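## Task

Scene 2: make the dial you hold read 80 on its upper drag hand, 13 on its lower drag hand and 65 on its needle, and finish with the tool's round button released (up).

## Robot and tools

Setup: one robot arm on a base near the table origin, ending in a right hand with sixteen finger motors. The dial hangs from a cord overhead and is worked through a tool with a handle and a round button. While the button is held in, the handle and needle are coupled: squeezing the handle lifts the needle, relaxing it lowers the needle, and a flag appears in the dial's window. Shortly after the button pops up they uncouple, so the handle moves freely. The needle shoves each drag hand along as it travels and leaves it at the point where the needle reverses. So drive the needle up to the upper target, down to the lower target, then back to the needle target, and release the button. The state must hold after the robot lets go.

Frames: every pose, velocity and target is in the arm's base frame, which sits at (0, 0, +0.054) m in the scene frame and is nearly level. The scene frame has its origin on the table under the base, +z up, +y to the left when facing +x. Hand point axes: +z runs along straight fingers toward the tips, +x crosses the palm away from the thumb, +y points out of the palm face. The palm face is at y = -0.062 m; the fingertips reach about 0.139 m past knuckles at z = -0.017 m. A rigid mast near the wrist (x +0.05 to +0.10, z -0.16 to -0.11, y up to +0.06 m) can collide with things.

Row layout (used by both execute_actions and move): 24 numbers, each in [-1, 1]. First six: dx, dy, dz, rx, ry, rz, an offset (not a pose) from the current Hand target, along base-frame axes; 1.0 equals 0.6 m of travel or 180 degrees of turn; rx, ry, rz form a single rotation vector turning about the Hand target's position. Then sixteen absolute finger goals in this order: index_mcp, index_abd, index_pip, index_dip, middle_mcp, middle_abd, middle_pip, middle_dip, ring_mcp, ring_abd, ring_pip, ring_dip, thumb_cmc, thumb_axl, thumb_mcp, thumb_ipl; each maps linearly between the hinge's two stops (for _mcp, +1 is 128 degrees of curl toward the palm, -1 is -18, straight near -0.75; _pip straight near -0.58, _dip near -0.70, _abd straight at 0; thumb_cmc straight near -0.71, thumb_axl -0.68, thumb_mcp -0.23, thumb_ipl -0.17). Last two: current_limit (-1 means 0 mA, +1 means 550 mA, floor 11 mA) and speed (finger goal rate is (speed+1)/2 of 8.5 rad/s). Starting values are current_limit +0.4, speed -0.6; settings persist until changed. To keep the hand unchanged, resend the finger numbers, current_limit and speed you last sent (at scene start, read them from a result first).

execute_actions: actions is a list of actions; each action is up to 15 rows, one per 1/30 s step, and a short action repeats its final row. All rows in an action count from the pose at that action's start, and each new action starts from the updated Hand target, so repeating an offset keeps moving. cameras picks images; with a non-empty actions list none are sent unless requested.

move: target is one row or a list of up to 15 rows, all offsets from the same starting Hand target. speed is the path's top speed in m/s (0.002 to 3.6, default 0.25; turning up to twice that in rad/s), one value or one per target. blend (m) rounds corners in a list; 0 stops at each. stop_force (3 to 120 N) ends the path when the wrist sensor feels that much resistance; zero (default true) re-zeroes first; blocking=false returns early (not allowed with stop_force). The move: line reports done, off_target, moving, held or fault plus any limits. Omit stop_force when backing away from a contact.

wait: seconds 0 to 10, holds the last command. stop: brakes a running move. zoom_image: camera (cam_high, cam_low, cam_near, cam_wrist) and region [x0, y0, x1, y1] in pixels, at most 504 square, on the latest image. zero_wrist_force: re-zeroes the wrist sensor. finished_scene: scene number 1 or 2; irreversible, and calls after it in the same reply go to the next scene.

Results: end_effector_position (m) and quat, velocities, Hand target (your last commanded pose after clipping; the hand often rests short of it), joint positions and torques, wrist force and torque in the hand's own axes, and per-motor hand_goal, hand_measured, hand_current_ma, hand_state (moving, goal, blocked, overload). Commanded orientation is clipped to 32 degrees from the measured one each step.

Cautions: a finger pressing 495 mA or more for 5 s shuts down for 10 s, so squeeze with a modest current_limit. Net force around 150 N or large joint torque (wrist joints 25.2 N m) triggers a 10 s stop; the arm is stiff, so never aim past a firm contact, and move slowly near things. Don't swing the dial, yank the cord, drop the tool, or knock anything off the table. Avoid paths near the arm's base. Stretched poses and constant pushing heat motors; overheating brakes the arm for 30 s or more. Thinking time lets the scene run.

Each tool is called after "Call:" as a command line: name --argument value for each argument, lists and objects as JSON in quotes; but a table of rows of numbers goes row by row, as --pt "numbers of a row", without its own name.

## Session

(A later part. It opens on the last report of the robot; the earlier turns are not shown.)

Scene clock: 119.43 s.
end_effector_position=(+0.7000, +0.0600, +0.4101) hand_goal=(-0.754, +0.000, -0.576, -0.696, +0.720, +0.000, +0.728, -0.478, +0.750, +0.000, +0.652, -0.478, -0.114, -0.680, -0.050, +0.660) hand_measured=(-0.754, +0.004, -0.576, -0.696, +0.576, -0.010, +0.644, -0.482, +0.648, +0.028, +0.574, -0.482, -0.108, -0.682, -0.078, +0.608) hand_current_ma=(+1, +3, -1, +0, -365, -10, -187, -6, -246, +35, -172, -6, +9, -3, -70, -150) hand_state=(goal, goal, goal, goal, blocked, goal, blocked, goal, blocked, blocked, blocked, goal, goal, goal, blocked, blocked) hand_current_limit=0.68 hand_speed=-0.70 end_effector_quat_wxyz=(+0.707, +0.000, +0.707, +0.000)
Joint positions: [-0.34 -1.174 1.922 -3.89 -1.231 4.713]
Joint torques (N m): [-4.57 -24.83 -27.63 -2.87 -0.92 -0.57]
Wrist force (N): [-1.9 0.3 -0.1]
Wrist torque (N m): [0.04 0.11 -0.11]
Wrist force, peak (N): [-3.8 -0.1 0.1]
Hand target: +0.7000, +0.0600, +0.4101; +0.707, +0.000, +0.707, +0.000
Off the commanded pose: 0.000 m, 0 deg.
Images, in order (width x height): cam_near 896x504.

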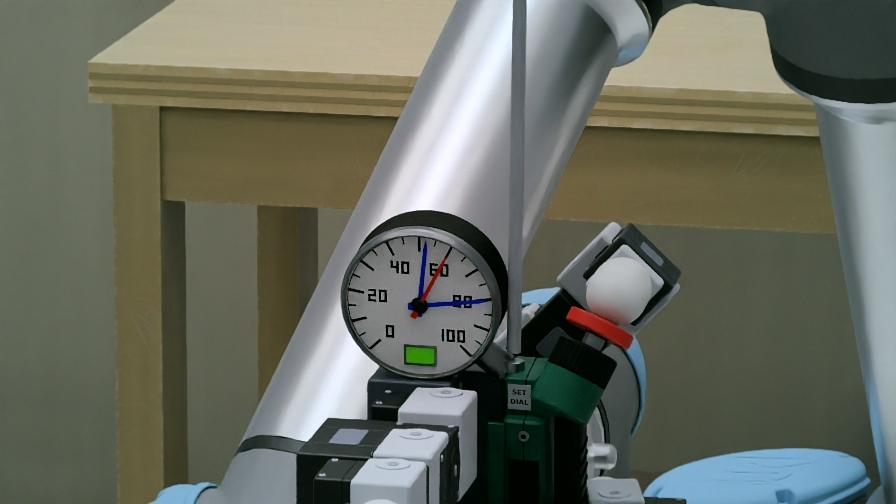

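Call:
execute_actions --actions '[[[0,0,0,0,0,0,-0.754,0,-0.576,-0.696,0.51,0,0.518,-0.478,0.51,0,0.412,-0.478,-0.114,-0.68,-0.05,0.66,0.65,-0.85]],[[0,0,0,0,0,0,-0.754,0,-0.576,-0.696,0.51,0,0.518,-0.478,0.51,0,0.412,-0.478,-0.114,-0.68,-0.04,0.37,0.65,-0.7]],[[0,0,0,0,0,0,-0.754,0,-0.576,-0.696,0.51,0,0.518,-0.478,0.51,0,0.412,-0.478,-0.114,-0.68,-0.04,0.37,0.65,-0.7]],[[0,0,0,0,0,0,-0.754,0,-0.576,-0.696,0.73,0,0.738,-0.478,0.76,0,0.662,-0.478,-0.114,-0.68,-0.04,0.37,0.68,-0.7]],[[0,0,0,0,0,0,-0.754,0,-0.576,-0.696,0.73,0,0.738,-0.478,0.76,0,0.662,-0.478,-0.114,-0.68,-0.04,0.66,0.68,-0.7]],[[0,0,0,0,0,0,-0.754,0,-0.576,-0.696,0.72,0,0.728,-0.478,0.75,0,0.652,-0.478,-0.114,-0.68,-0.04,0.66,0.68,-0.7]]]' --cameras '["cam_near"]'

Call:
execute_actions --actions '[[[0,0,0,0,0,0,-0.754,0,-0.576,-0.696,0.51,0,0.518,-0.478,0.51,0,0.412,-0.478,-0.114,-0.68,-0.04,0.66,0.65,-0.85]],[[0,0,0,0,0,0,-0.754,0,-0.576,-0.696,0.51,0,0.518,-0.478,0.51,0,0.412,-0.478,-0.114,-0.68,-0.04,0.37,0.65,-0.7]],[[0,0,0,0,0,0,-0.754,0,-0.576,-0.696,0.51,0,0.518,-0.478,0.51,0,0.412,-0.478,-0.114,-0.68,-0.04,0.37,0.65,-0.7]],[[0,0,0,0,0,0,-0.754,0,-0.576,-0.696,0.73,0,0.738,-0.478,0.76,0,0.662,-0.478,-0.114,-0.68,-0.04,0.37,0.68,-0.7]],[[0,0,0,0,0,0,-0.754,0,-0.576,-0.696,0.73,0,0.738,-0.478,0.76,0,0.662,-0.478,-0.114,-0.68,-0.04,0.66,0.68,-0.7]],[[0,0,0,0,0,0,-0.754,0,-0.576,-0.696,0.72,0,0.728,-0.478,0.75,0,0.652,-0.478,-0.114,-0.68,-0.04,0.66,0.68,-0.7]]]' --cameras '["cam_near"]'

Call:
execute_actions --actions '[[[0,0,0,0,0,0,-0.754,0,-0.576,-0.696,0.51,0,0.518,-0.478,0.51,0,0.412,-0.478,-0.114,-0.68,-0.04,0.66,0.65,-0.85]]]' --cameras '["cam_near", "cam_low"]'

Call:
zoom_image --camera "cam_near" --region '[330, 195, 690, 395]'

Call:
zoom_image --camera "cam_low" --region '[290, 0, 390, 60]'

Scene clock: 140.63 s.
end_effector_position=(+0.7000, +0.0600, +0.4101) hand_goal=(-0.754, +0.000, -0.576, -0.696, +0.720, +0.000, +0.728, -0.478, +0.750, +0.000, +0.652, -0.478, -0.114, -0.680, -0.040, +0.660) hand_measured=(-0.754, +0.004, -0.576, -0.696, +0.578, -0.010, +0.646, -0.482, +0.650, +0.030, +0.576, -0.482, -0.108, -0.682, -0.070, +0.606) hand_current_ma=(+1, +3, -1, +0, -354, -10, -181, -6, -243, +35, -166, -5, +9, -3, -75, -156) hand_state=(goal, goal, goal, goal, blocked, goal, blocked, goal, blocked, blocked, blocked, goal, goal, goal, blocked, blocked) hand_current_limit=0.68 hand_speed=-0.70 end_effector_quat_wxyz=(+0.707, +0.000, +0.707, +0.000)
Joint positions: [-0.34 -1.174 1.922 -3.89 -1.231 4.713]
Joint torques (N m): [-5.99 -23.6 -25.51 -2.57 -0.72 -0.3]
Wrist force (N): [-0.1 -0.2 0.1]
Wrist torque (N m): [-0.04 0.03 -0.02]
Wrist force, peak (N): [-3.6 0.0 0.1]
Hand target: +0.7000, +0.0600, +0.4101; +0.707, +0.000, +0.707, +0.000
Off the commanded pose: 0.000 m, 0 deg.
Images, in order (width x height): cam_near 896x504.

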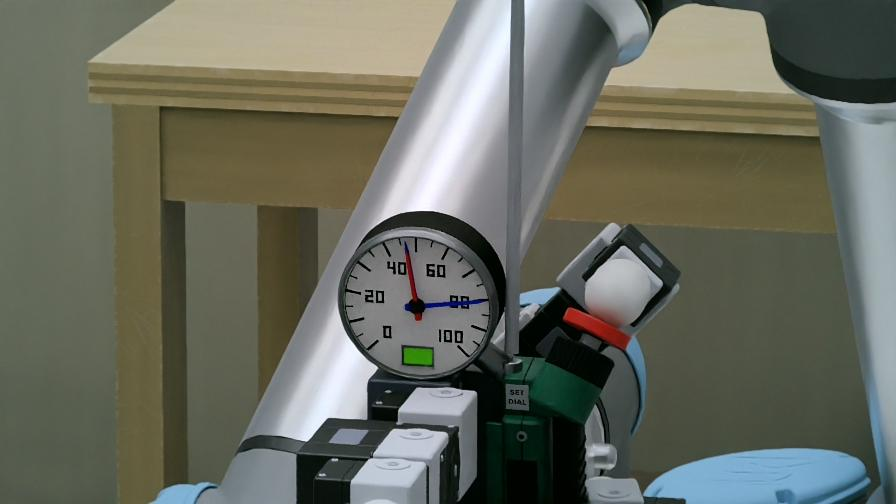

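Scene clock: 143.83 s.
end_effector_position=(+0.7000, +0.0600, +0.4101) hand_goal=(-0.754, +0.000, -0.576, -0.696, +0.720, +0.000, +0.728, -0.478, +0.750, +0.000, +0.652, -0.478, -0.114, -0.680, -0.040, +0.660) hand_measured=(-0.754, +0.004, -0.576, -0.696, +0.578, -0.002, +0.648, -0.482, +0.648, +0.028, +0.580, -0.480, -0.108, -0.682, -0.070, +0.606) hand_current_ma=(+1, +3, -1, +0, -359, -2, -173, -6, -244, +34, -155, -4, +9, -3, -77, -158) hand_state=(goal, goal, goal, goal, blocked, goal, blocked, goal, blocked, blocked, blocked, goal, goal, goal, blocked, blocked) hand_current_limit=0.68 hand_speed=-0.70 end_effector_quat_wxyz=(+0.707, +0.000, +0.707, +0.000)
Joint positions: [-0.34 -1.174 1.922 -3.89 -1.231 4.713]
Joint torques (N m): [-6.28 -22.97 -25.99 -2.84 -0.69 -0.27]
Wrist force (N): [-0.3 -0.2 0.4]
Wrist torque (N m): [-0.06 0.04 -0.03]
Wrist force, peak (N): [-2.2 0.0 0.2]
Hand target: +0.7000, +0.0600, +0.4101; +0.707, +0.000, +0.707, +0.000
Off the commanded pose: 0.000 m, 0 deg.
Images, in order (width x height): cam_near 896x504.

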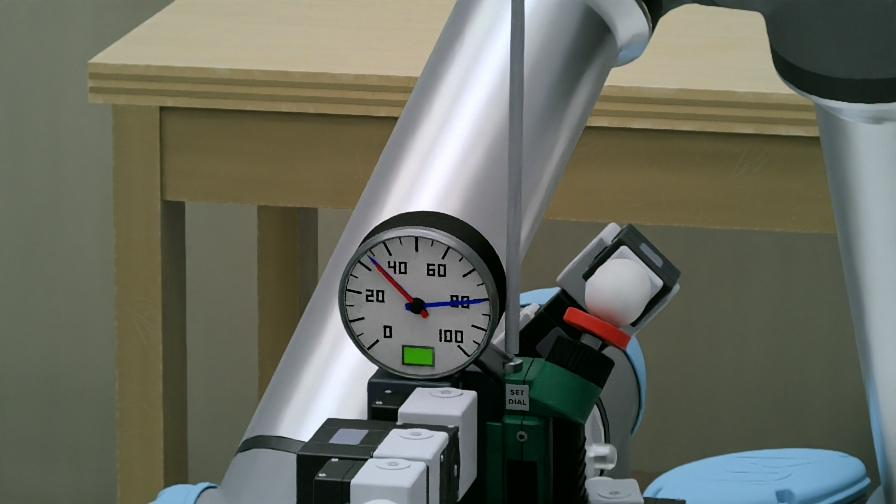

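Scene clock: 144.53 s.
end_effector_position=(+0.7000, +0.0600, +0.4101) hand_goal=(-0.754, +0.000, -0.576, -0.696, +0.510, +0.000, +0.518, -0.478, +0.510, +0.000, +0.412, -0.478, -0.114, -0.680, -0.040, +0.660) hand_measured=(-0.754, +0.004, -0.576, -0.696, +0.500, +0.000, +0.508, -0.482, +0.512, +0.020, +0.412, -0.480, -0.108, -0.682, -0.070, +0.608) hand_current_ma=(+1, +3, -1, +0, -19, +0, -18, -6, +3, +24, -1, -4, +9, -2, -77, -150) hand_state=(goal, goal, goal, goal, goal, goal, goal, goal, goal, blocked, goal, goal, goal, goal, blocked, blocked) hand_current_limit=0.65 hand_speed=-0.85 end_effector_quat_wxyz=(+0.707, +0.000, +0.707, +0.000)
Joint positions: [-0.34 -1.174 1.922 -3.89 -1.231 4.713]
Joint torques (N m): [-4.1 -22.76 -27.17 -2.94 -0.61 -0.22]
Wrist force (N): [-0.9 0.1 0.0]
Wrist torque (N m): [0.01 0.08 -0.07]
Wrist force, peak (N): [-1.6 0.0 0.2]
Hand target: +0.7000, +0.0600, +0.4101; +0.707, +0.000, +0.707, +0.000
Off the commanded pose: 0.000 m, 0 deg.
Images, in order (width x height): cam_low 896x504, cam_near 896x504.

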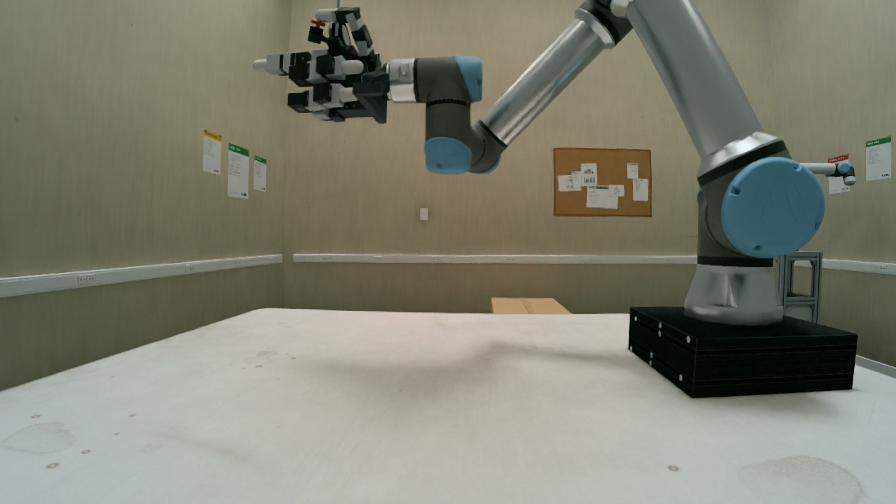

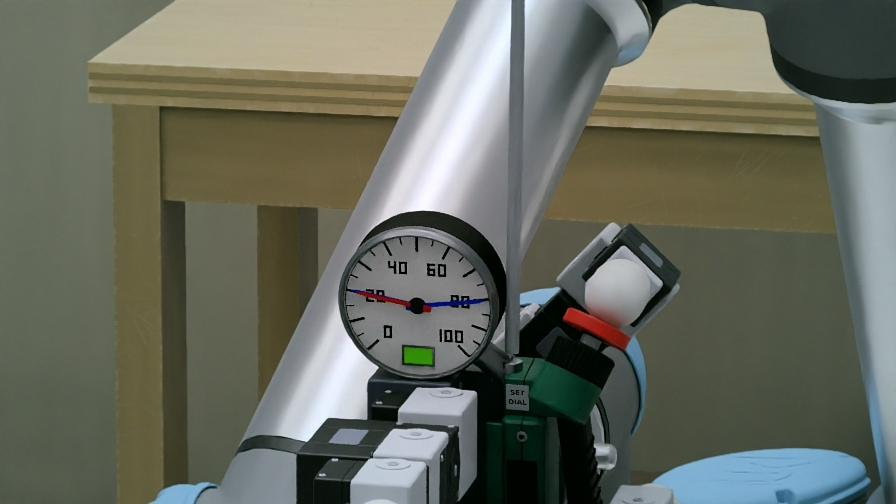

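Scaled by 1.400.

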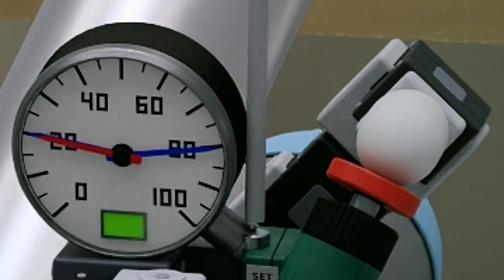

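Scaled by 5.040.

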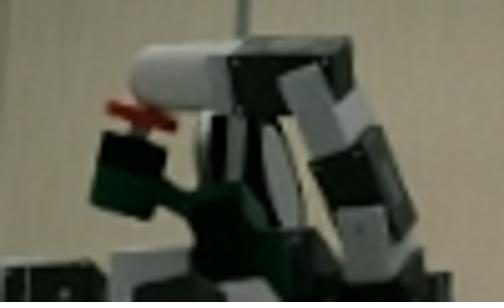

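Call:
execute_actions --actions '[[[0,0,0,0,0,0,-0.754,0,-0.576,-0.696,0.51,0,0.518,-0.478,0.51,0,0.412,-0.478,-0.114,-0.68,-0.02,0.35,0.65,-0.7]],[[0,0,0,0,0,0,-0.754,0,-0.576,-0.696,0.51,0,0.518,-0.478,0.51,0,0.412,-0.478,-0.114,-0.68,-0.02,0.35,0.65,-0.7]],[[0,0,0,0,0,0,-0.754,0,-0.576,-0.696,0.73,0,0.738,-0.478,0.76,0,0.662,-0.478,-0.114,-0.68,-0.01,0.36,0.68,-0.7]],[[0,0,0,0,0,0,-0.754,0,-0.576,-0.696,0.73,0,0.738,-0.478,0.76,0,0.662,-0.478,-0.114,-0.68,-0.01,0.66,0.68,-0.7]],[[0,0,0,0,0,0,-0.754,0,-0.576,-0.696,0.72,0,0.728,-0.478,0.75,0,0.652,-0.478,-0.114,-0.68,-0.01,0.66,0.68,-0.7]],[[0,0,0,0,0,0,-0.754,0,-0.576,-0.696,0.60,0,0.608,-0.478,0.60,0,0.502,-0.478,-0.114,-0.68,-0.01,0.66,0.65,-0.85]]]' --cameras '["cam_near"]'

Call:
zoom_image --camera "cam_near" --region '[330, 260, 430, 360]'

Scene clock: 157.53 s.
end_effector_position=(+0.7000, +0.0600, +0.4101) hand_goal=(-0.754, +0.000, -0.576, -0.696, +0.600, +0.000, +0.608, -0.478, +0.600, +0.000, +0.502, -0.478, -0.114, -0.680, -0.010, +0.660) hand_measured=(-0.754, +0.004, -0.576, -0.696, +0.560, +0.000, +0.574, -0.482, +0.598, +0.024, +0.500, -0.480, -0.108, -0.682, -0.048, +0.598) hand_current_ma=(+1, +3, -1, +0, -88, +1, -68, -6, -4, +29, -2, -3, +9, -2, -100, -183) hand_state=(goal, goal, goal, goal, blocked, goal, blocked, goal, goal, blocked, goal, goal, goal, goal, blocked, blocked) hand_current_limit=0.65 hand_speed=-0.85 end_effector_quat_wxyz=(+0.707, +0.000, +0.707, +0.000)
Joint positions: [-0.34 -1.174 1.922 -3.89 -1.231 4.713]
Joint torques (N m): [-7.29 -21.57 -26.83 -2.72 -0.49 -0.17]
Wrist force (N): [-1.2 -0.1 0.2]
Wrist torque (N m): [-0.03 0.09 -0.08]
Wrist force, peak (N): [-2.5 0.1 0.4]
Hand target: +0.7000, +0.0600, +0.4101; +0.707, +0.000, +0.707, +0.000
Off the commanded pose: 0.000 m, 0 deg.
Images, in order (width x height): cam_near 896x504.

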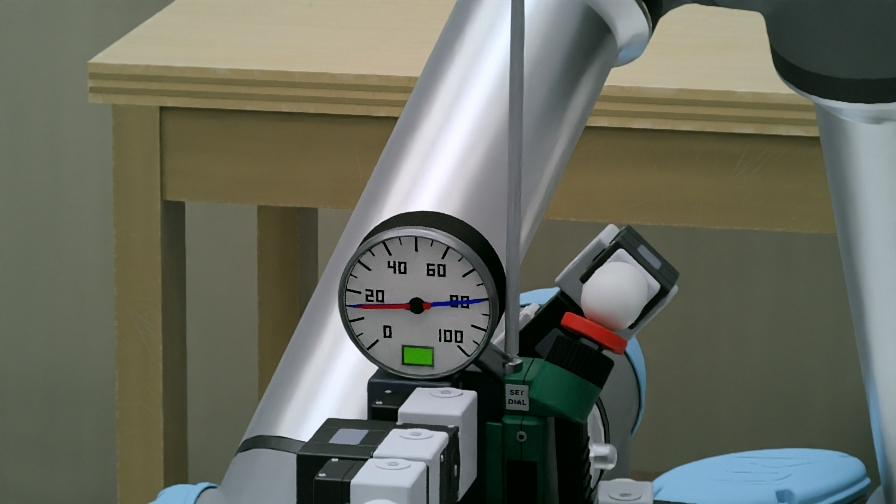

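Scaled by 5.040.

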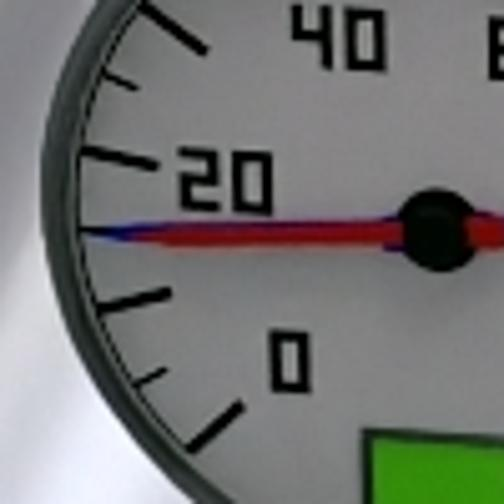

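Call:
execute_actions --actions '[[[0,0,0,0,0,0,-0.754,0,-0.576,-0.696,0.583,0,0.591,-0.478,0.583,0,0.485,-0.478,-0.114,-0.68,-0.01,0.66,0.65,-0.9]]]' --cameras '["cam_near"]'

Call:
zoom_image --camera "cam_near" --region '[330, 260, 430, 360]'

Scene clock: 165.17 s.
end_effector_position=(+0.7000, +0.0600, +0.4101) hand_goal=(-0.754, +0.000, -0.576, -0.696, +0.582, +0.000, +0.590, -0.478, +0.582, +0.000, +0.484, -0.478, -0.114, -0.680, -0.010, +0.660) hand_measured=(-0.754, +0.004, -0.576, -0.696, +0.548, -0.006, +0.558, -0.482, +0.580, +0.024, +0.482, -0.480, -0.108, -0.682, -0.048, +0.598) hand_current_ma=(+1, +3, -1, +0, -74, -6, -61, -6, -3, +29, -3, -3, +9, -2, -100, -183) hand_state=(goal, goal, goal, goal, blocked, goal, blocked, goal, goal, blocked, goal, goal, goal, goal, blocked, blocked) hand_current_limit=0.65 hand_speed=-0.90 end_effector_quat_wxyz=(+0.707, +0.000, +0.707, +0.000)
Joint positions: [-0.34 -1.174 1.922 -3.89 -1.231 4.713]
Joint torques (N m): [-5.67 -22.48 -27.35 -2.88 -0.65 0.24]
Wrist force (N): [-1.2 0.0 0.3]
Wrist torque (N m): [-0.02 0.10 -0.08]
Wrist force, peak (N): [-1.5 0.1 0.3]
Hand target: +0.7000, +0.0600, +0.4101; +0.707, +0.000, +0.707, +0.000
Off the commanded pose: 0.000 m, 0 deg.
Images, in order (width x height): cam_near 896x504.

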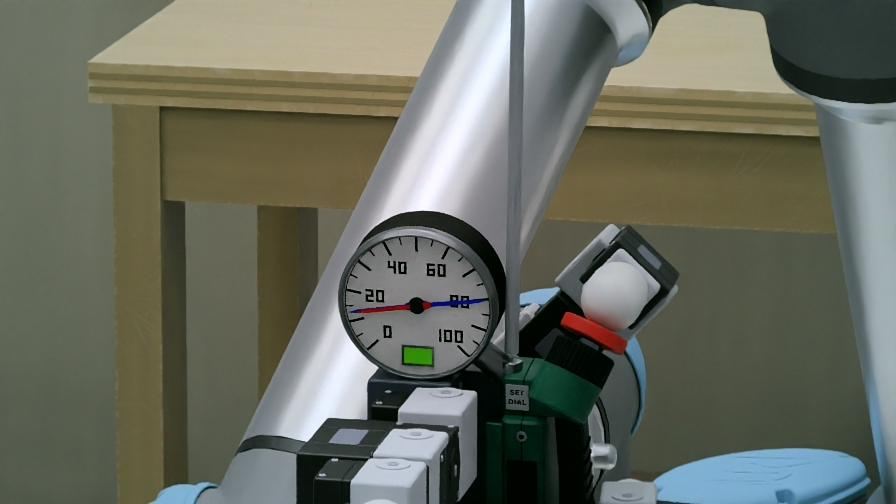

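Scaled by 5.040.

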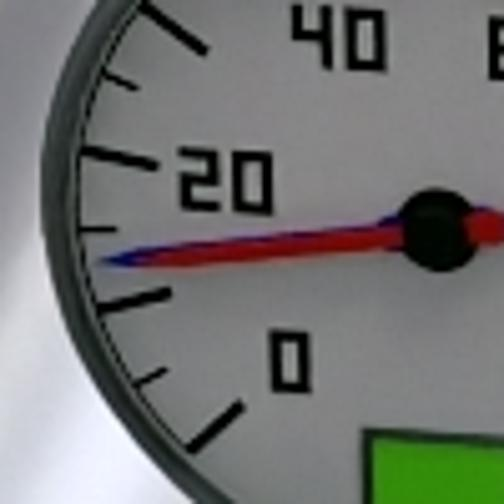

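Call:
execute_actions --actions '[[[0,0,0,0,0,0,-0.754,0,-0.576,-0.696,0.58,0,0.588,-0.478,0.58,0,0.482,-0.478,-0.114,-0.68,-0.01,0.66,0.65,-0.9]]]' --cameras '["cam_near"]'

Call:
zoom_image --camera "cam_near" --region '[330, 260, 430, 360]'

Scene clock: 172.67 s.
end_effector_position=(+0.7000, +0.0600, +0.4101) hand_goal=(-0.754, +0.000, -0.576, -0.696, +0.580, +0.000, +0.588, -0.478, +0.580, +0.000, +0.482, -0.478, -0.114, -0.680, -0.010, +0.660) hand_measured=(-0.754, +0.004, -0.576, -0.696, +0.546, -0.006, +0.556, -0.482, +0.578, +0.024, +0.480, -0.480, -0.108, -0.682, -0.048, +0.598) hand_current_ma=(+1, +3, -1, +0, -70, -7, -61, -6, -2, +29, -2, -3, +9, -2, -100, -183) hand_state=(goal, goal, goal, goal, blocked, goal, blocked, goal, goal, blocked, goal, goal, goal, goal, blocked, blocked) hand_current_limit=0.65 hand_speed=-0.90 end_effector_quat_wxyz=(+0.707, +0.000, +0.707, +0.000)
Joint positions: [-0.34 -1.174 1.922 -3.89 -1.231 4.713]
Joint torques (N m): [-5.37 -23.8 -26.08 -3.14 -0.47 -0.12]
Wrist force (N): [-1.0 -0.3 0.2]
Wrist torque (N m): [-0.07 0.07 -0.07]
Wrist force, peak (N): [-1.5 0.0 0.1]
Hand target: +0.7000, +0.0600, +0.4101; +0.707, +0.000, +0.707, +0.000
Off the commanded pose: 0.000 m, 0 deg.
Images, in order (width x height): cam_near 896x504.

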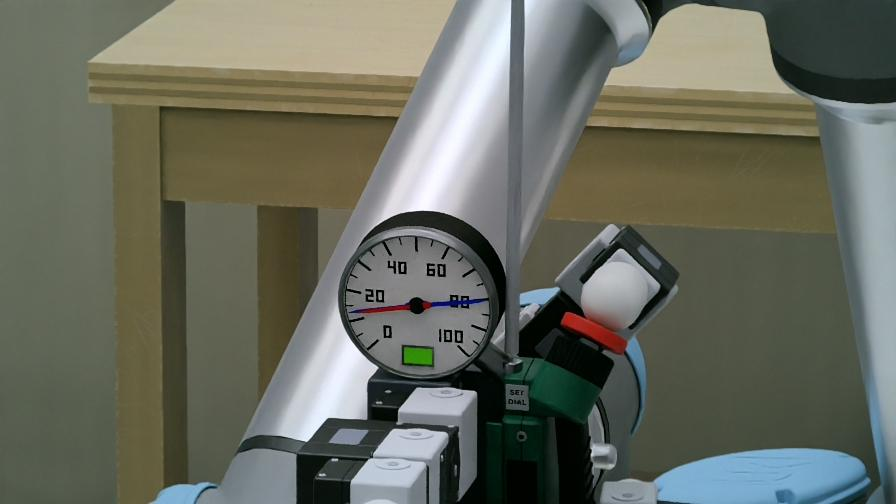

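Scaled by 5.040.

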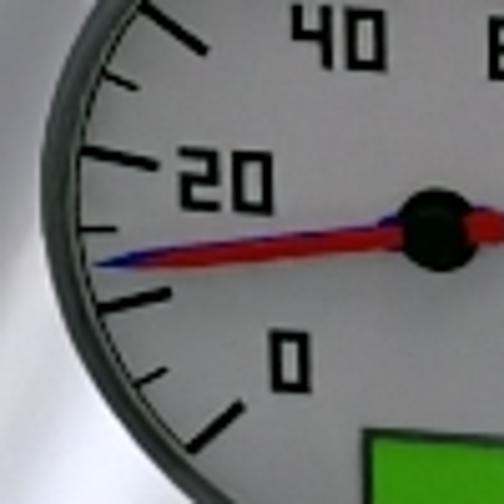

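Call:
execute_actions --actions '[[[0,0,0,0,0,0,-0.754,0,-0.576,-0.696,0.73,0,0.738,-0.478,0.76,0,0.662,-0.478,-0.114,-0.68,-0.01,0.66,0.68,-0.75]],[[0,0,0,0,0,0,-0.754,0,-0.576,-0.696,0.73,0,0.738,-0.478,0.76,0,0.662,-0.478,-0.114,-0.68,-0.01,0.66,0.68,-0.75]],[[0,0,0,0,0,0,-0.754,0,-0.576,-0.696,0.72,0,0.728,-0.478,0.75,0,0.652,-0.478,-0.114,-0.68,-0.02,0.36,0.68,-0.7]],[[0,0,0,0,0,0,-0.754,0,-0.576,-0.696,0.72,0,0.728,-0.478,0.75,0,0.652,-0.478,-0.114,-0.68,-0.02,0.36,0.68,-0.7]],[[0,0,0,0,0,0,-0.754,0,-0.576,-0.696,0.51,0,0.518,-0.478,0.51,0,0.412,-0.478,-0.114,-0.68,-0.02,0.36,0.65,-0.8]],[[0,0,0,0,0,0,-0.754,0,-0.576,-0.696,0.51,0,0.518,-0.478,0.51,0,0.412,-0.478,-0.114,-0.68,-0.01,0.66,0.65,-0.7]],[[0,0,0,0,0,0,-0.754,0,-0.576,-0.696,0.51,0,0.518,-0.478,0.51,0,0.412,-0.478,-0.114,-0.68,-0.01,0.66,0.65,-0.7]],[[0,0,0,0,0,0,-0.754,0,-0.576,-0.696,0.73,0,0.738,-0.478,0.76,0,0.662,-0.478,-0.114,-0.68,-0.01,0.66,0.68,-0.75]],[[0,0,0,0,0,0,-0.754,0,-0.576,-0.696,0.73,0,0.738,-0.478,0.76,0,0.662,-0.478,-0.114,-0.68,-0.01,0.66,0.68,-0.75]]]' --cameras '["cam_near"]'

Call:
execute_actions --actions '[[[0,0,0,0,0,0,-0.754,0,-0.576,-0.696,0.72,0,0.728,-0.478,0.75,0,0.652,-0.478,-0.114,-0.68,-0.02,0.36,0.68,-0.7]],[[0,0,0,0,0,0,-0.754,0,-0.576,-0.696,0.72,0,0.728,-0.478,0.75,0,0.652,-0.478,-0.114,-0.68,-0.02,0.36,0.68,-0.7]],[[0,0,0,0,0,0,-0.754,0,-0.576,-0.696,0.51,0,0.518,-0.478,0.51,0,0.412,-0.478,-0.114,-0.68,-0.02,0.36,0.65,-0.8]],[[0,0,0,0,0,0,-0.754,0,-0.576,-0.696,0.51,0,0.518,-0.478,0.51,0,0.412,-0.478,-0.114,-0.68,-0.01,0.66,0.65,-0.7]],[[0,0,0,0,0,0,-0.754,0,-0.576,-0.696,0.51,0,0.518,-0.478,0.51,0,0.412,-0.478,-0.114,-0.68,-0.01,0.66,0.65,-0.7]],[[0,0,0,0,0,0,-0.754,0,-0.576,-0.696,0.73,0,0.738,-0.478,0.76,0,0.662,-0.478,-0.114,-0.68,-0.01,0.66,0.68,-0.75]],[[0,0,0,0,0,0,-0.754,0,-0.576,-0.696,0.73,0,0.738,-0.478,0.76,0,0.662,-0.478,-0.114,-0.68,-0.01,0.66,0.68,-0.75]]]' --cameras '["cam_near"]'

Call:
execute_actions --actions '[[[0,0,0,0,0,0,-0.754,0,-0.576,-0.696,0.72,0,0.728,-0.478,0.75,0,0.652,-0.478,-0.114,-0.68,-0.02,0.36,0.68,-0.7]],[[0,0,0,0,0,0,-0.754,0,-0.576,-0.696,0.72,0,0.728,-0.478,0.75,0,0.652,-0.478,-0.114,-0.68,-0.02,0.36,0.68,-0.7]],[[0,0,0,0,0,0,-0.754,0,-0.576,-0.696,0.51,0,0.518,-0.478,0.51,0,0.412,-0.478,-0.114,-0.68,-0.02,0.36,0.65,-0.8]],[[0,0,0,0,0,0,-0.754,0,-0.576,-0.696,0.51,0,0.518,-0.478,0.51,0,0.412,-0.478,-0.114,-0.68,-0.01,0.66,0.65,-0.7]],[[0,0,0,0,0,0,-0.754,0,-0.576,-0.696,0.51,0,0.518,-0.478,0.51,0,0.412,-0.478,-0.114,-0.68,-0.01,0.66,0.65,-0.7]],[[0,0,0,0,0,0,-0.754,0,-0.576,-0.696,0.73,0,0.738,-0.478,0.76,0,0.662,-0.478,-0.114,-0.68,-0.01,0.66,0.68,-0.75]],[[0,0,0,0,0,0,-0.754,0,-0.576,-0.696,0.73,0,0.738,-0.478,0.76,0,0.662,-0.478,-0.114,-0.68,-0.01,0.66,0.68,-0.75]]]' --cameras '["cam_near"]'

Scene clock: 197.33 s.
end_effector_position=(+0.7000, +0.0600, +0.4101) hand_goal=(-0.754, +0.000, -0.576, -0.696, +0.730, +0.000, +0.738, -0.478, +0.760, +0.000, +0.662, -0.478, -0.114, -0.680, -0.010, +0.660) hand_measured=(-0.754, +0.004, -0.576, -0.696, +0.578, +0.000, +0.652, -0.482, +0.646, +0.026, +0.586, -0.480, -0.108, -0.680, -0.048, +0.600) hand_current_ma=(+1, +3, -1, +0, -384, +0, -191, -6, -280, +31, -167, -3, +10, +0, -101, -179) hand_state=(goal, goal, goal, goal, blocked, goal, blocked, goal, blocked, blocked, blocked, goal, goal, goal, blocked, blocked) hand_current_limit=0.68 hand_speed=-0.75 end_effector_quat_wxyz=(+0.707, +0.000, +0.707, +0.000)
Joint positions: [-0.34 -1.174 1.922 -3.89 -1.231 4.713]
Joint torques (N m): [-4.79 -21.12 -27.45 -2.8 -0.56 0.3]
Wrist force (N): [-0.4 -0.2 0.1]
Wrist torque (N m): [-0.05 0.05 -0.03]
Wrist force, peak (N): [-2.0 0.0 0.0]
Hand target: +0.7000, +0.0600, +0.4101; +0.707, +0.000, +0.707, +0.000
Off the commanded pose: 0.000 m, 0 deg.
Images, in order (width x height): cam_near 896x504.

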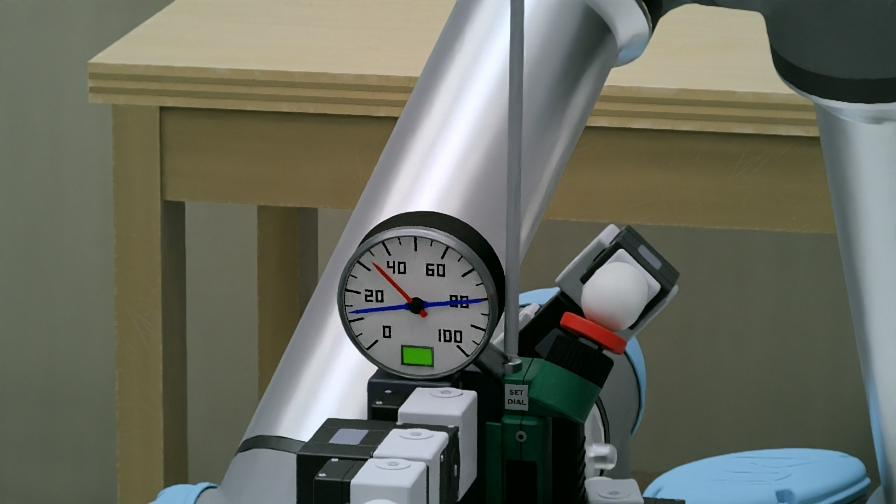

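Scene clock: 201.03 s.
end_effector_position=(+0.7000, +0.0600, +0.4101) hand_goal=(-0.754, +0.000, -0.576, -0.696, +0.730, +0.000, +0.738, -0.478, +0.760, +0.000, +0.662, -0.478, -0.114, -0.680, -0.010, +0.660) hand_measured=(-0.754, +0.004, -0.576, -0.696, +0.578, +0.000, +0.652, -0.482, +0.644, +0.026, +0.588, -0.480, -0.108, -0.680, -0.048, +0.600) hand_current_ma=(+1, +3, -1, +0, -384, +1, -188, -6, -284, +31, -162, -3, +10, +0, -101, -178) hand_state=(goal, goal, goal, goal, blocked, goal, blocked, goal, blocked, blocked, blocked, goal, goal, goal, blocked, blocked) hand_current_limit=0.68 hand_speed=-0.75 end_effector_quat_wxyz=(+0.707, +0.000, +0.707, +0.000)
Joint positions: [-0.34 -1.174 1.922 -3.89 -1.231 4.713]
Joint torques (N m): [-5.63 -23.83 -27.1 -2.7 -0.47 0.39]
Wrist force (N): [-0.2 -0.1 0.1]
Wrist torque (N m): [-0.03 0.04 -0.02]
Wrist force, peak (N): [-1.8 -0.1 0.1]
Hand target: +0.7000, +0.0600, +0.4101; +0.707, +0.000, +0.707, +0.000
Off the commanded pose: 0.000 m, 0 deg.
Images, in order (width x height): cam_near 896x504.

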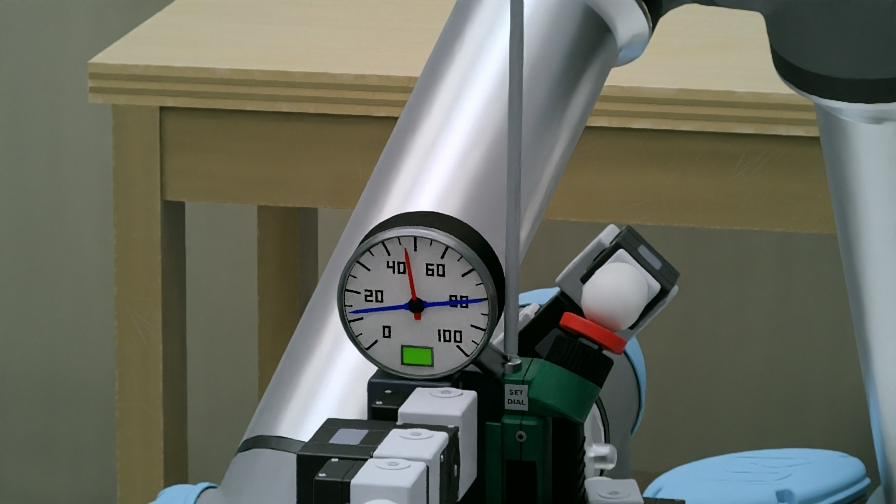

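Scene clock: 204.73 s.
end_effector_position=(+0.7000, +0.0600, +0.4101) hand_goal=(-0.754, +0.000, -0.576, -0.696, +0.730, +0.000, +0.738, -0.478, +0.760, +0.000, +0.662, -0.478, -0.114, -0.680, -0.010, +0.660) hand_measured=(-0.754, +0.004, -0.576, -0.696, +0.578, +0.000, +0.652, -0.482, +0.644, +0.026, +0.588, -0.480, -0.108, -0.680, -0.048, +0.600) hand_current_ma=(+1, +3, -1, +0, -383, +1, -187, -6, -285, +31, -160, -3, +10, +0, -101, -178) hand_state=(goal, goal, goal, goal, blocked, goal, blocked, goal, blocked, blocked, blocked, goal, goal, goal, blocked, blocked) hand_current_limit=0.68 hand_speed=-0.75 end_effector_quat_wxyz=(+0.707, +0.000, +0.707, +0.000)
Joint positions: [-0.34 -1.174 1.922 -3.89 -1.231 4.713]
Joint torques (N m): [-4.16 -21.67 -27.04 -2.74 -0.4 0.39]
Wrist force (N): [-0.1 0.1 0.0]
Wrist torque (N m): [0.01 0.04 -0.01]
Wrist force, peak (N): [-1.7 0.2 0.2]
Hand target: +0.7000, +0.0600, +0.4101; +0.707, +0.000, +0.707, +0.000
Off the commanded pose: 0.000 m, 0 deg.
Images, in order (width x height): cam_near 896x504.

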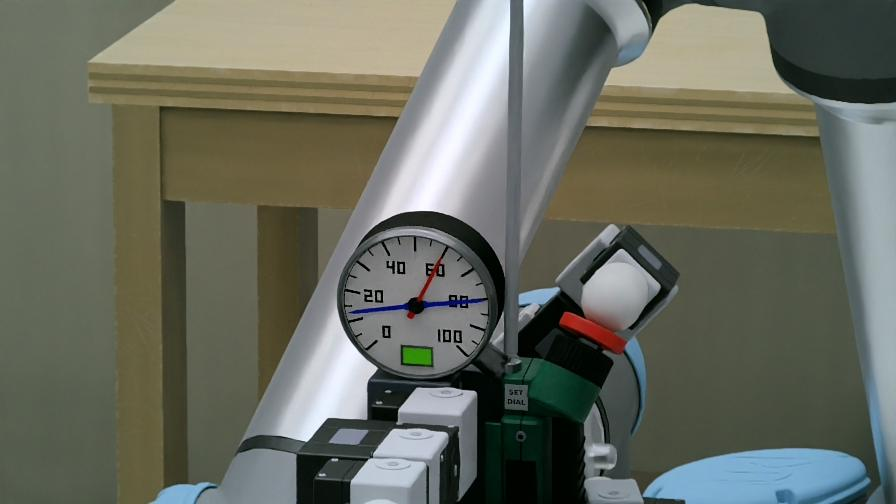

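Call:
execute_actions --actions '[[[0,0,0,0,0,0,-0.754,0,-0.576,-0.696,0.72,0,0.728,-0.478,0.75,0,0.652,-0.478,-0.114,-0.68,-0.02,0.36,0.68,-0.7]],[[0,0,0,0,0,0,-0.754,0,-0.576,-0.696,0.72,0,0.728,-0.478,0.75,0,0.652,-0.478,-0.114,-0.68,-0.02,0.36,0.68,-0.7]],[[0,0,0,0,0,0,-0.754,0,-0.576,-0.696,0.51,0,0.518,-0.478,0.51,0,0.412,-0.478,-0.114,-0.68,-0.02,0.36,0.65,-0.8]],[[0,0,0,0,0,0,-0.754,0,-0.576,-0.696,0.51,0,0.518,-0.478,0.51,0,0.412,-0.478,-0.114,-0.68,-0.01,0.66,0.65,-0.7]],[[0,0,0,0,0,0,-0.754,0,-0.576,-0.696,0.51,0,0.518,-0.478,0.51,0,0.412,-0.478,-0.114,-0.68,-0.01,0.66,0.65,-0.7]],[[0,0,0,0,0,0,-0.754,0,-0.576,-0.696,0.615,0,0.623,-0.478,0.615,0,0.517,-0.478,-0.114,-0.68,-0.01,0.66,0.65,-0.82]]]' --cameras '["cam_near"]'

Call:
zoom_image --camera "cam_near" --region '[400, 225, 500, 325]'

Scene clock: 217.03 s.
end_effector_position=(+0.7000, +0.0600, +0.4101) hand_goal=(-0.754, +0.000, -0.576, -0.696, +0.614, +0.000, +0.622, -0.478, +0.614, +0.000, +0.516, -0.478, -0.114, -0.680, -0.010, +0.660) hand_measured=(-0.754, +0.004, -0.576, -0.696, +0.510, -0.004, +0.560, -0.482, +0.544, +0.020, +0.474, -0.480, -0.108, -0.680, -0.048, +0.600) hand_current_ma=(+1, +3, -1, +0, -254, -4, -134, -6, -161, +24, -84, -3, +10, +0, -101, -178) hand_state=(goal, goal, goal, goal, blocked, goal, blocked, goal, blocked, blocked, blocked, goal, goal, goal, blocked, blocked) hand_current_limit=0.65 hand_speed=-0.82 end_effector_quat_wxyz=(+0.707, +0.000, +0.707, +0.000)
Joint positions: [-0.34 -1.174 1.922 -3.89 -1.231 4.713]
Joint torques (N m): [-4.64 -22.67 -25.83 -2.92 -0.4 0.68]
Wrist force (N): [0.0 0.0 0.0]
Wrist torque (N m): [0.00 0.04 -0.01]
Wrist force, peak (N): [-1.5 0.2 0.2]
Hand target: +0.7000, +0.0600, +0.4101; +0.707, +0.000, +0.707, +0.000
Off the commanded pose: 0.000 m, 0 deg.
Images, in order (width x height): cam_near 896x504.

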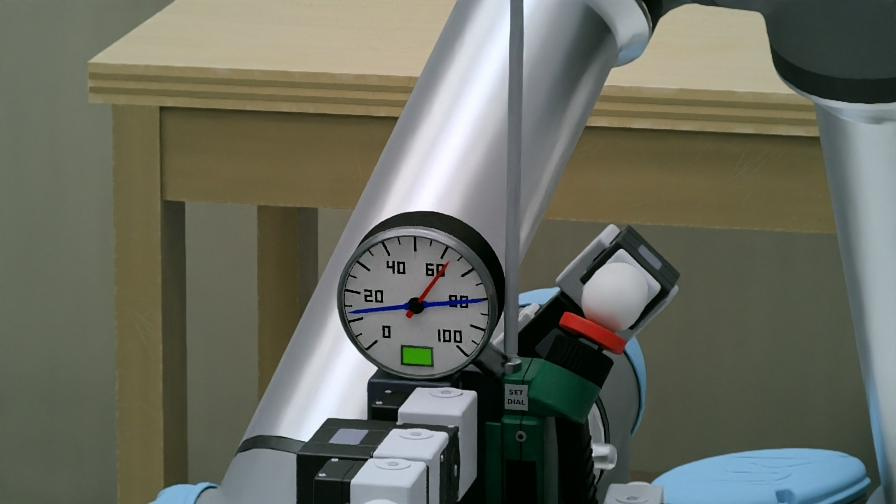

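Scaled by 5.040.

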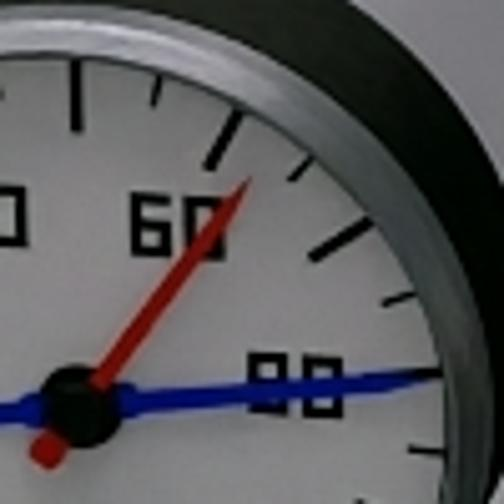

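Call:
execute_actions --actions '[[[0,0,0,0,0,0,-0.754,0,-0.576,-0.696,0.634,0,0.642,-0.478,0.634,0,0.536,-0.478,-0.114,-0.68,-0.01,0.66,0.65,-0.88]]]' --cameras '["cam_near"]'

Call:
zoom_image --camera "cam_near" --region '[400, 225, 500, 325]'

Scene clock: 224.83 s.
end_effector_position=(+0.7000, +0.0600, +0.4101) hand_goal=(-0.754, +0.000, -0.576, -0.696, +0.634, +0.000, +0.642, -0.478, +0.634, +0.000, +0.536, -0.478, -0.114, -0.680, -0.010, +0.660) hand_measured=(-0.754, +0.004, -0.576, -0.696, +0.522, -0.008, +0.576, -0.482, +0.560, +0.020, +0.492, -0.480, -0.108, -0.680, -0.048, +0.600) hand_current_ma=(+1, +3, -1, +0, -273, -8, -141, -6, -172, +24, -88, -3, +10, +1, -101, -177) hand_state=(goal, goal, goal, goal, blocked, goal, blocked, goal, blocked, blocked, blocked, goal, goal, goal, blocked, blocked) hand_current_limit=0.65 hand_speed=-0.88 end_effector_quat_wxyz=(+0.707, +0.000, +0.707, +0.000)
Joint positions: [-0.34 -1.174 1.922 -3.89 -1.231 4.713]
Joint torques (N m): [-4.15 -22.44 -27.86 -2.87 -0.34 0.57]
Wrist force (N): [-0.2 -0.1 0.1]
Wrist torque (N m): [-0.03 0.05 -0.02]
Wrist force, peak (N): [0.0 0.1 0.5]
Hand target: +0.7000, +0.0600, +0.4101; +0.707, +0.000, +0.707, +0.000
Off the commanded pose: 0.000 m, 0 deg.
Images, in order (width x height): cam_near 896x504.

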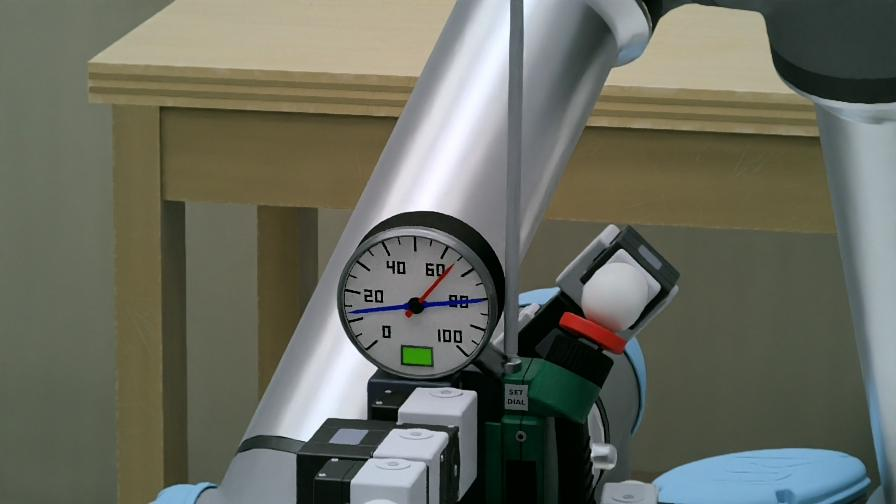

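Scaled by 5.040.

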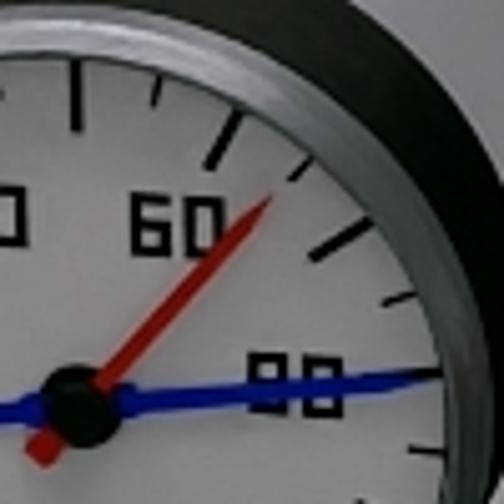

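Call:
execute_actions --actions '[[[0,0,0,0,0,0,-0.754,0,-0.576,-0.696,0.634,0,0.642,-0.478,0.634,0,0.536,-0.478,-0.114,-0.68,-0.02,0.35,0.65,-0.7]],[[0,0,0,0,0,0,-0.754,0,-0.576,-0.696,0.634,0,0.642,-0.478,0.634,0,0.536,-0.478,-0.114,-0.68,-0.2,0.30,0.65,-0.8]]]' --cameras '["cam_near"]'

Call:
zoom_image --camera "cam_near" --region '[400, 225, 500, 325]'

Call:
zoom_image --camera "cam_near" --region '[335, 200, 515, 380]'

Scene clock: 233.27 s.
end_effector_position=(+0.7000, +0.0600, +0.4101) hand_goal=(-0.754, +0.000, -0.576, -0.696, +0.634, +0.000, +0.642, -0.478, +0.634, +0.000, +0.536, -0.478, -0.114, -0.680, -0.200, +0.300) hand_measured=(-0.754, +0.004, -0.576, -0.696, +0.532, -0.010, +0.578, -0.482, +0.568, +0.020, +0.496, -0.480, -0.108, -0.682, -0.194, +0.306) hand_current_ma=(+1, +3, -1, +0, -247, -12, -137, -6, -149, +24, -79, -3, +10, -3, +15, +11) hand_state=(goal, goal, goal, goal, blocked, goal, blocked, goal, blocked, blocked, blocked, goal, goal, goal, goal, goal) hand_current_limit=0.65 hand_speed=-0.80 end_effector_quat_wxyz=(+0.707, +0.000, +0.707, +0.000)
Joint positions: [-0.34 -1.174 1.922 -3.89 -1.231 4.713]
Joint torques (N m): [-3.58 -22.1 -26.31 -2.97 -0.31 0.54]
Wrist force (N): [-0.2 0.1 -0.1]
Wrist torque (N m): [0.01 0.06 -0.03]
Wrist force, peak (N): [-0.7 -0.1 -0.1]
Hand target: +0.7000, +0.0600, +0.4101; +0.707, +0.000, +0.707, +0.000
Off the commanded pose: 0.000 m, 0 deg.
Images, in order (width x height): cam_near 896x504.

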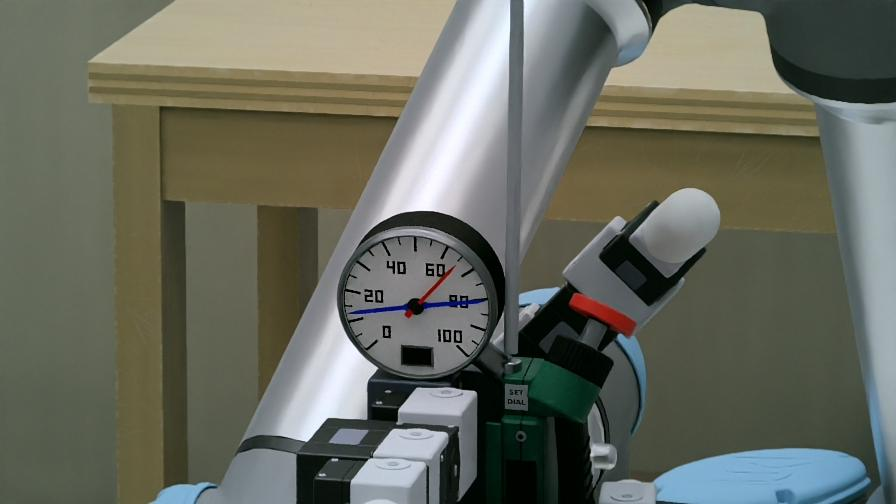

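Scaled by 5.040.

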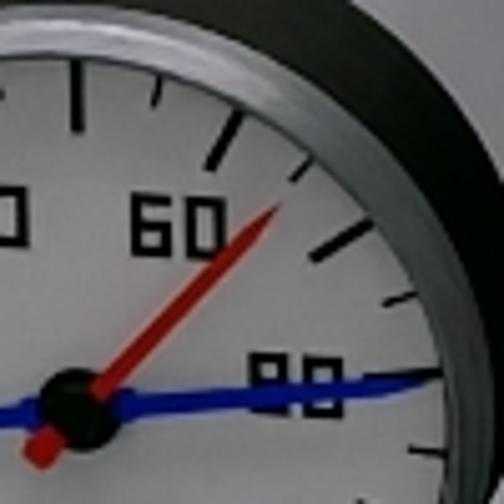

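Scaled by 2.800.

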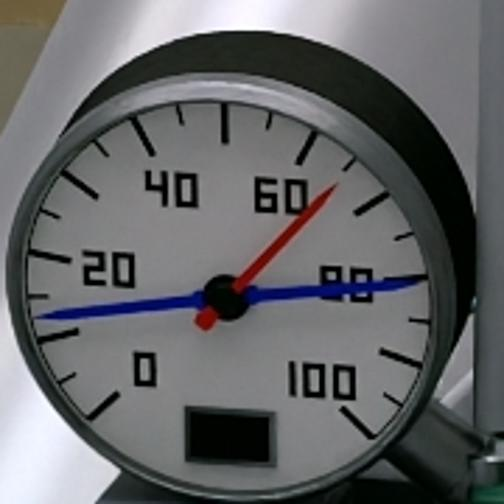

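Call:
finished_scene --scene 2

The scene is finished: the task was done.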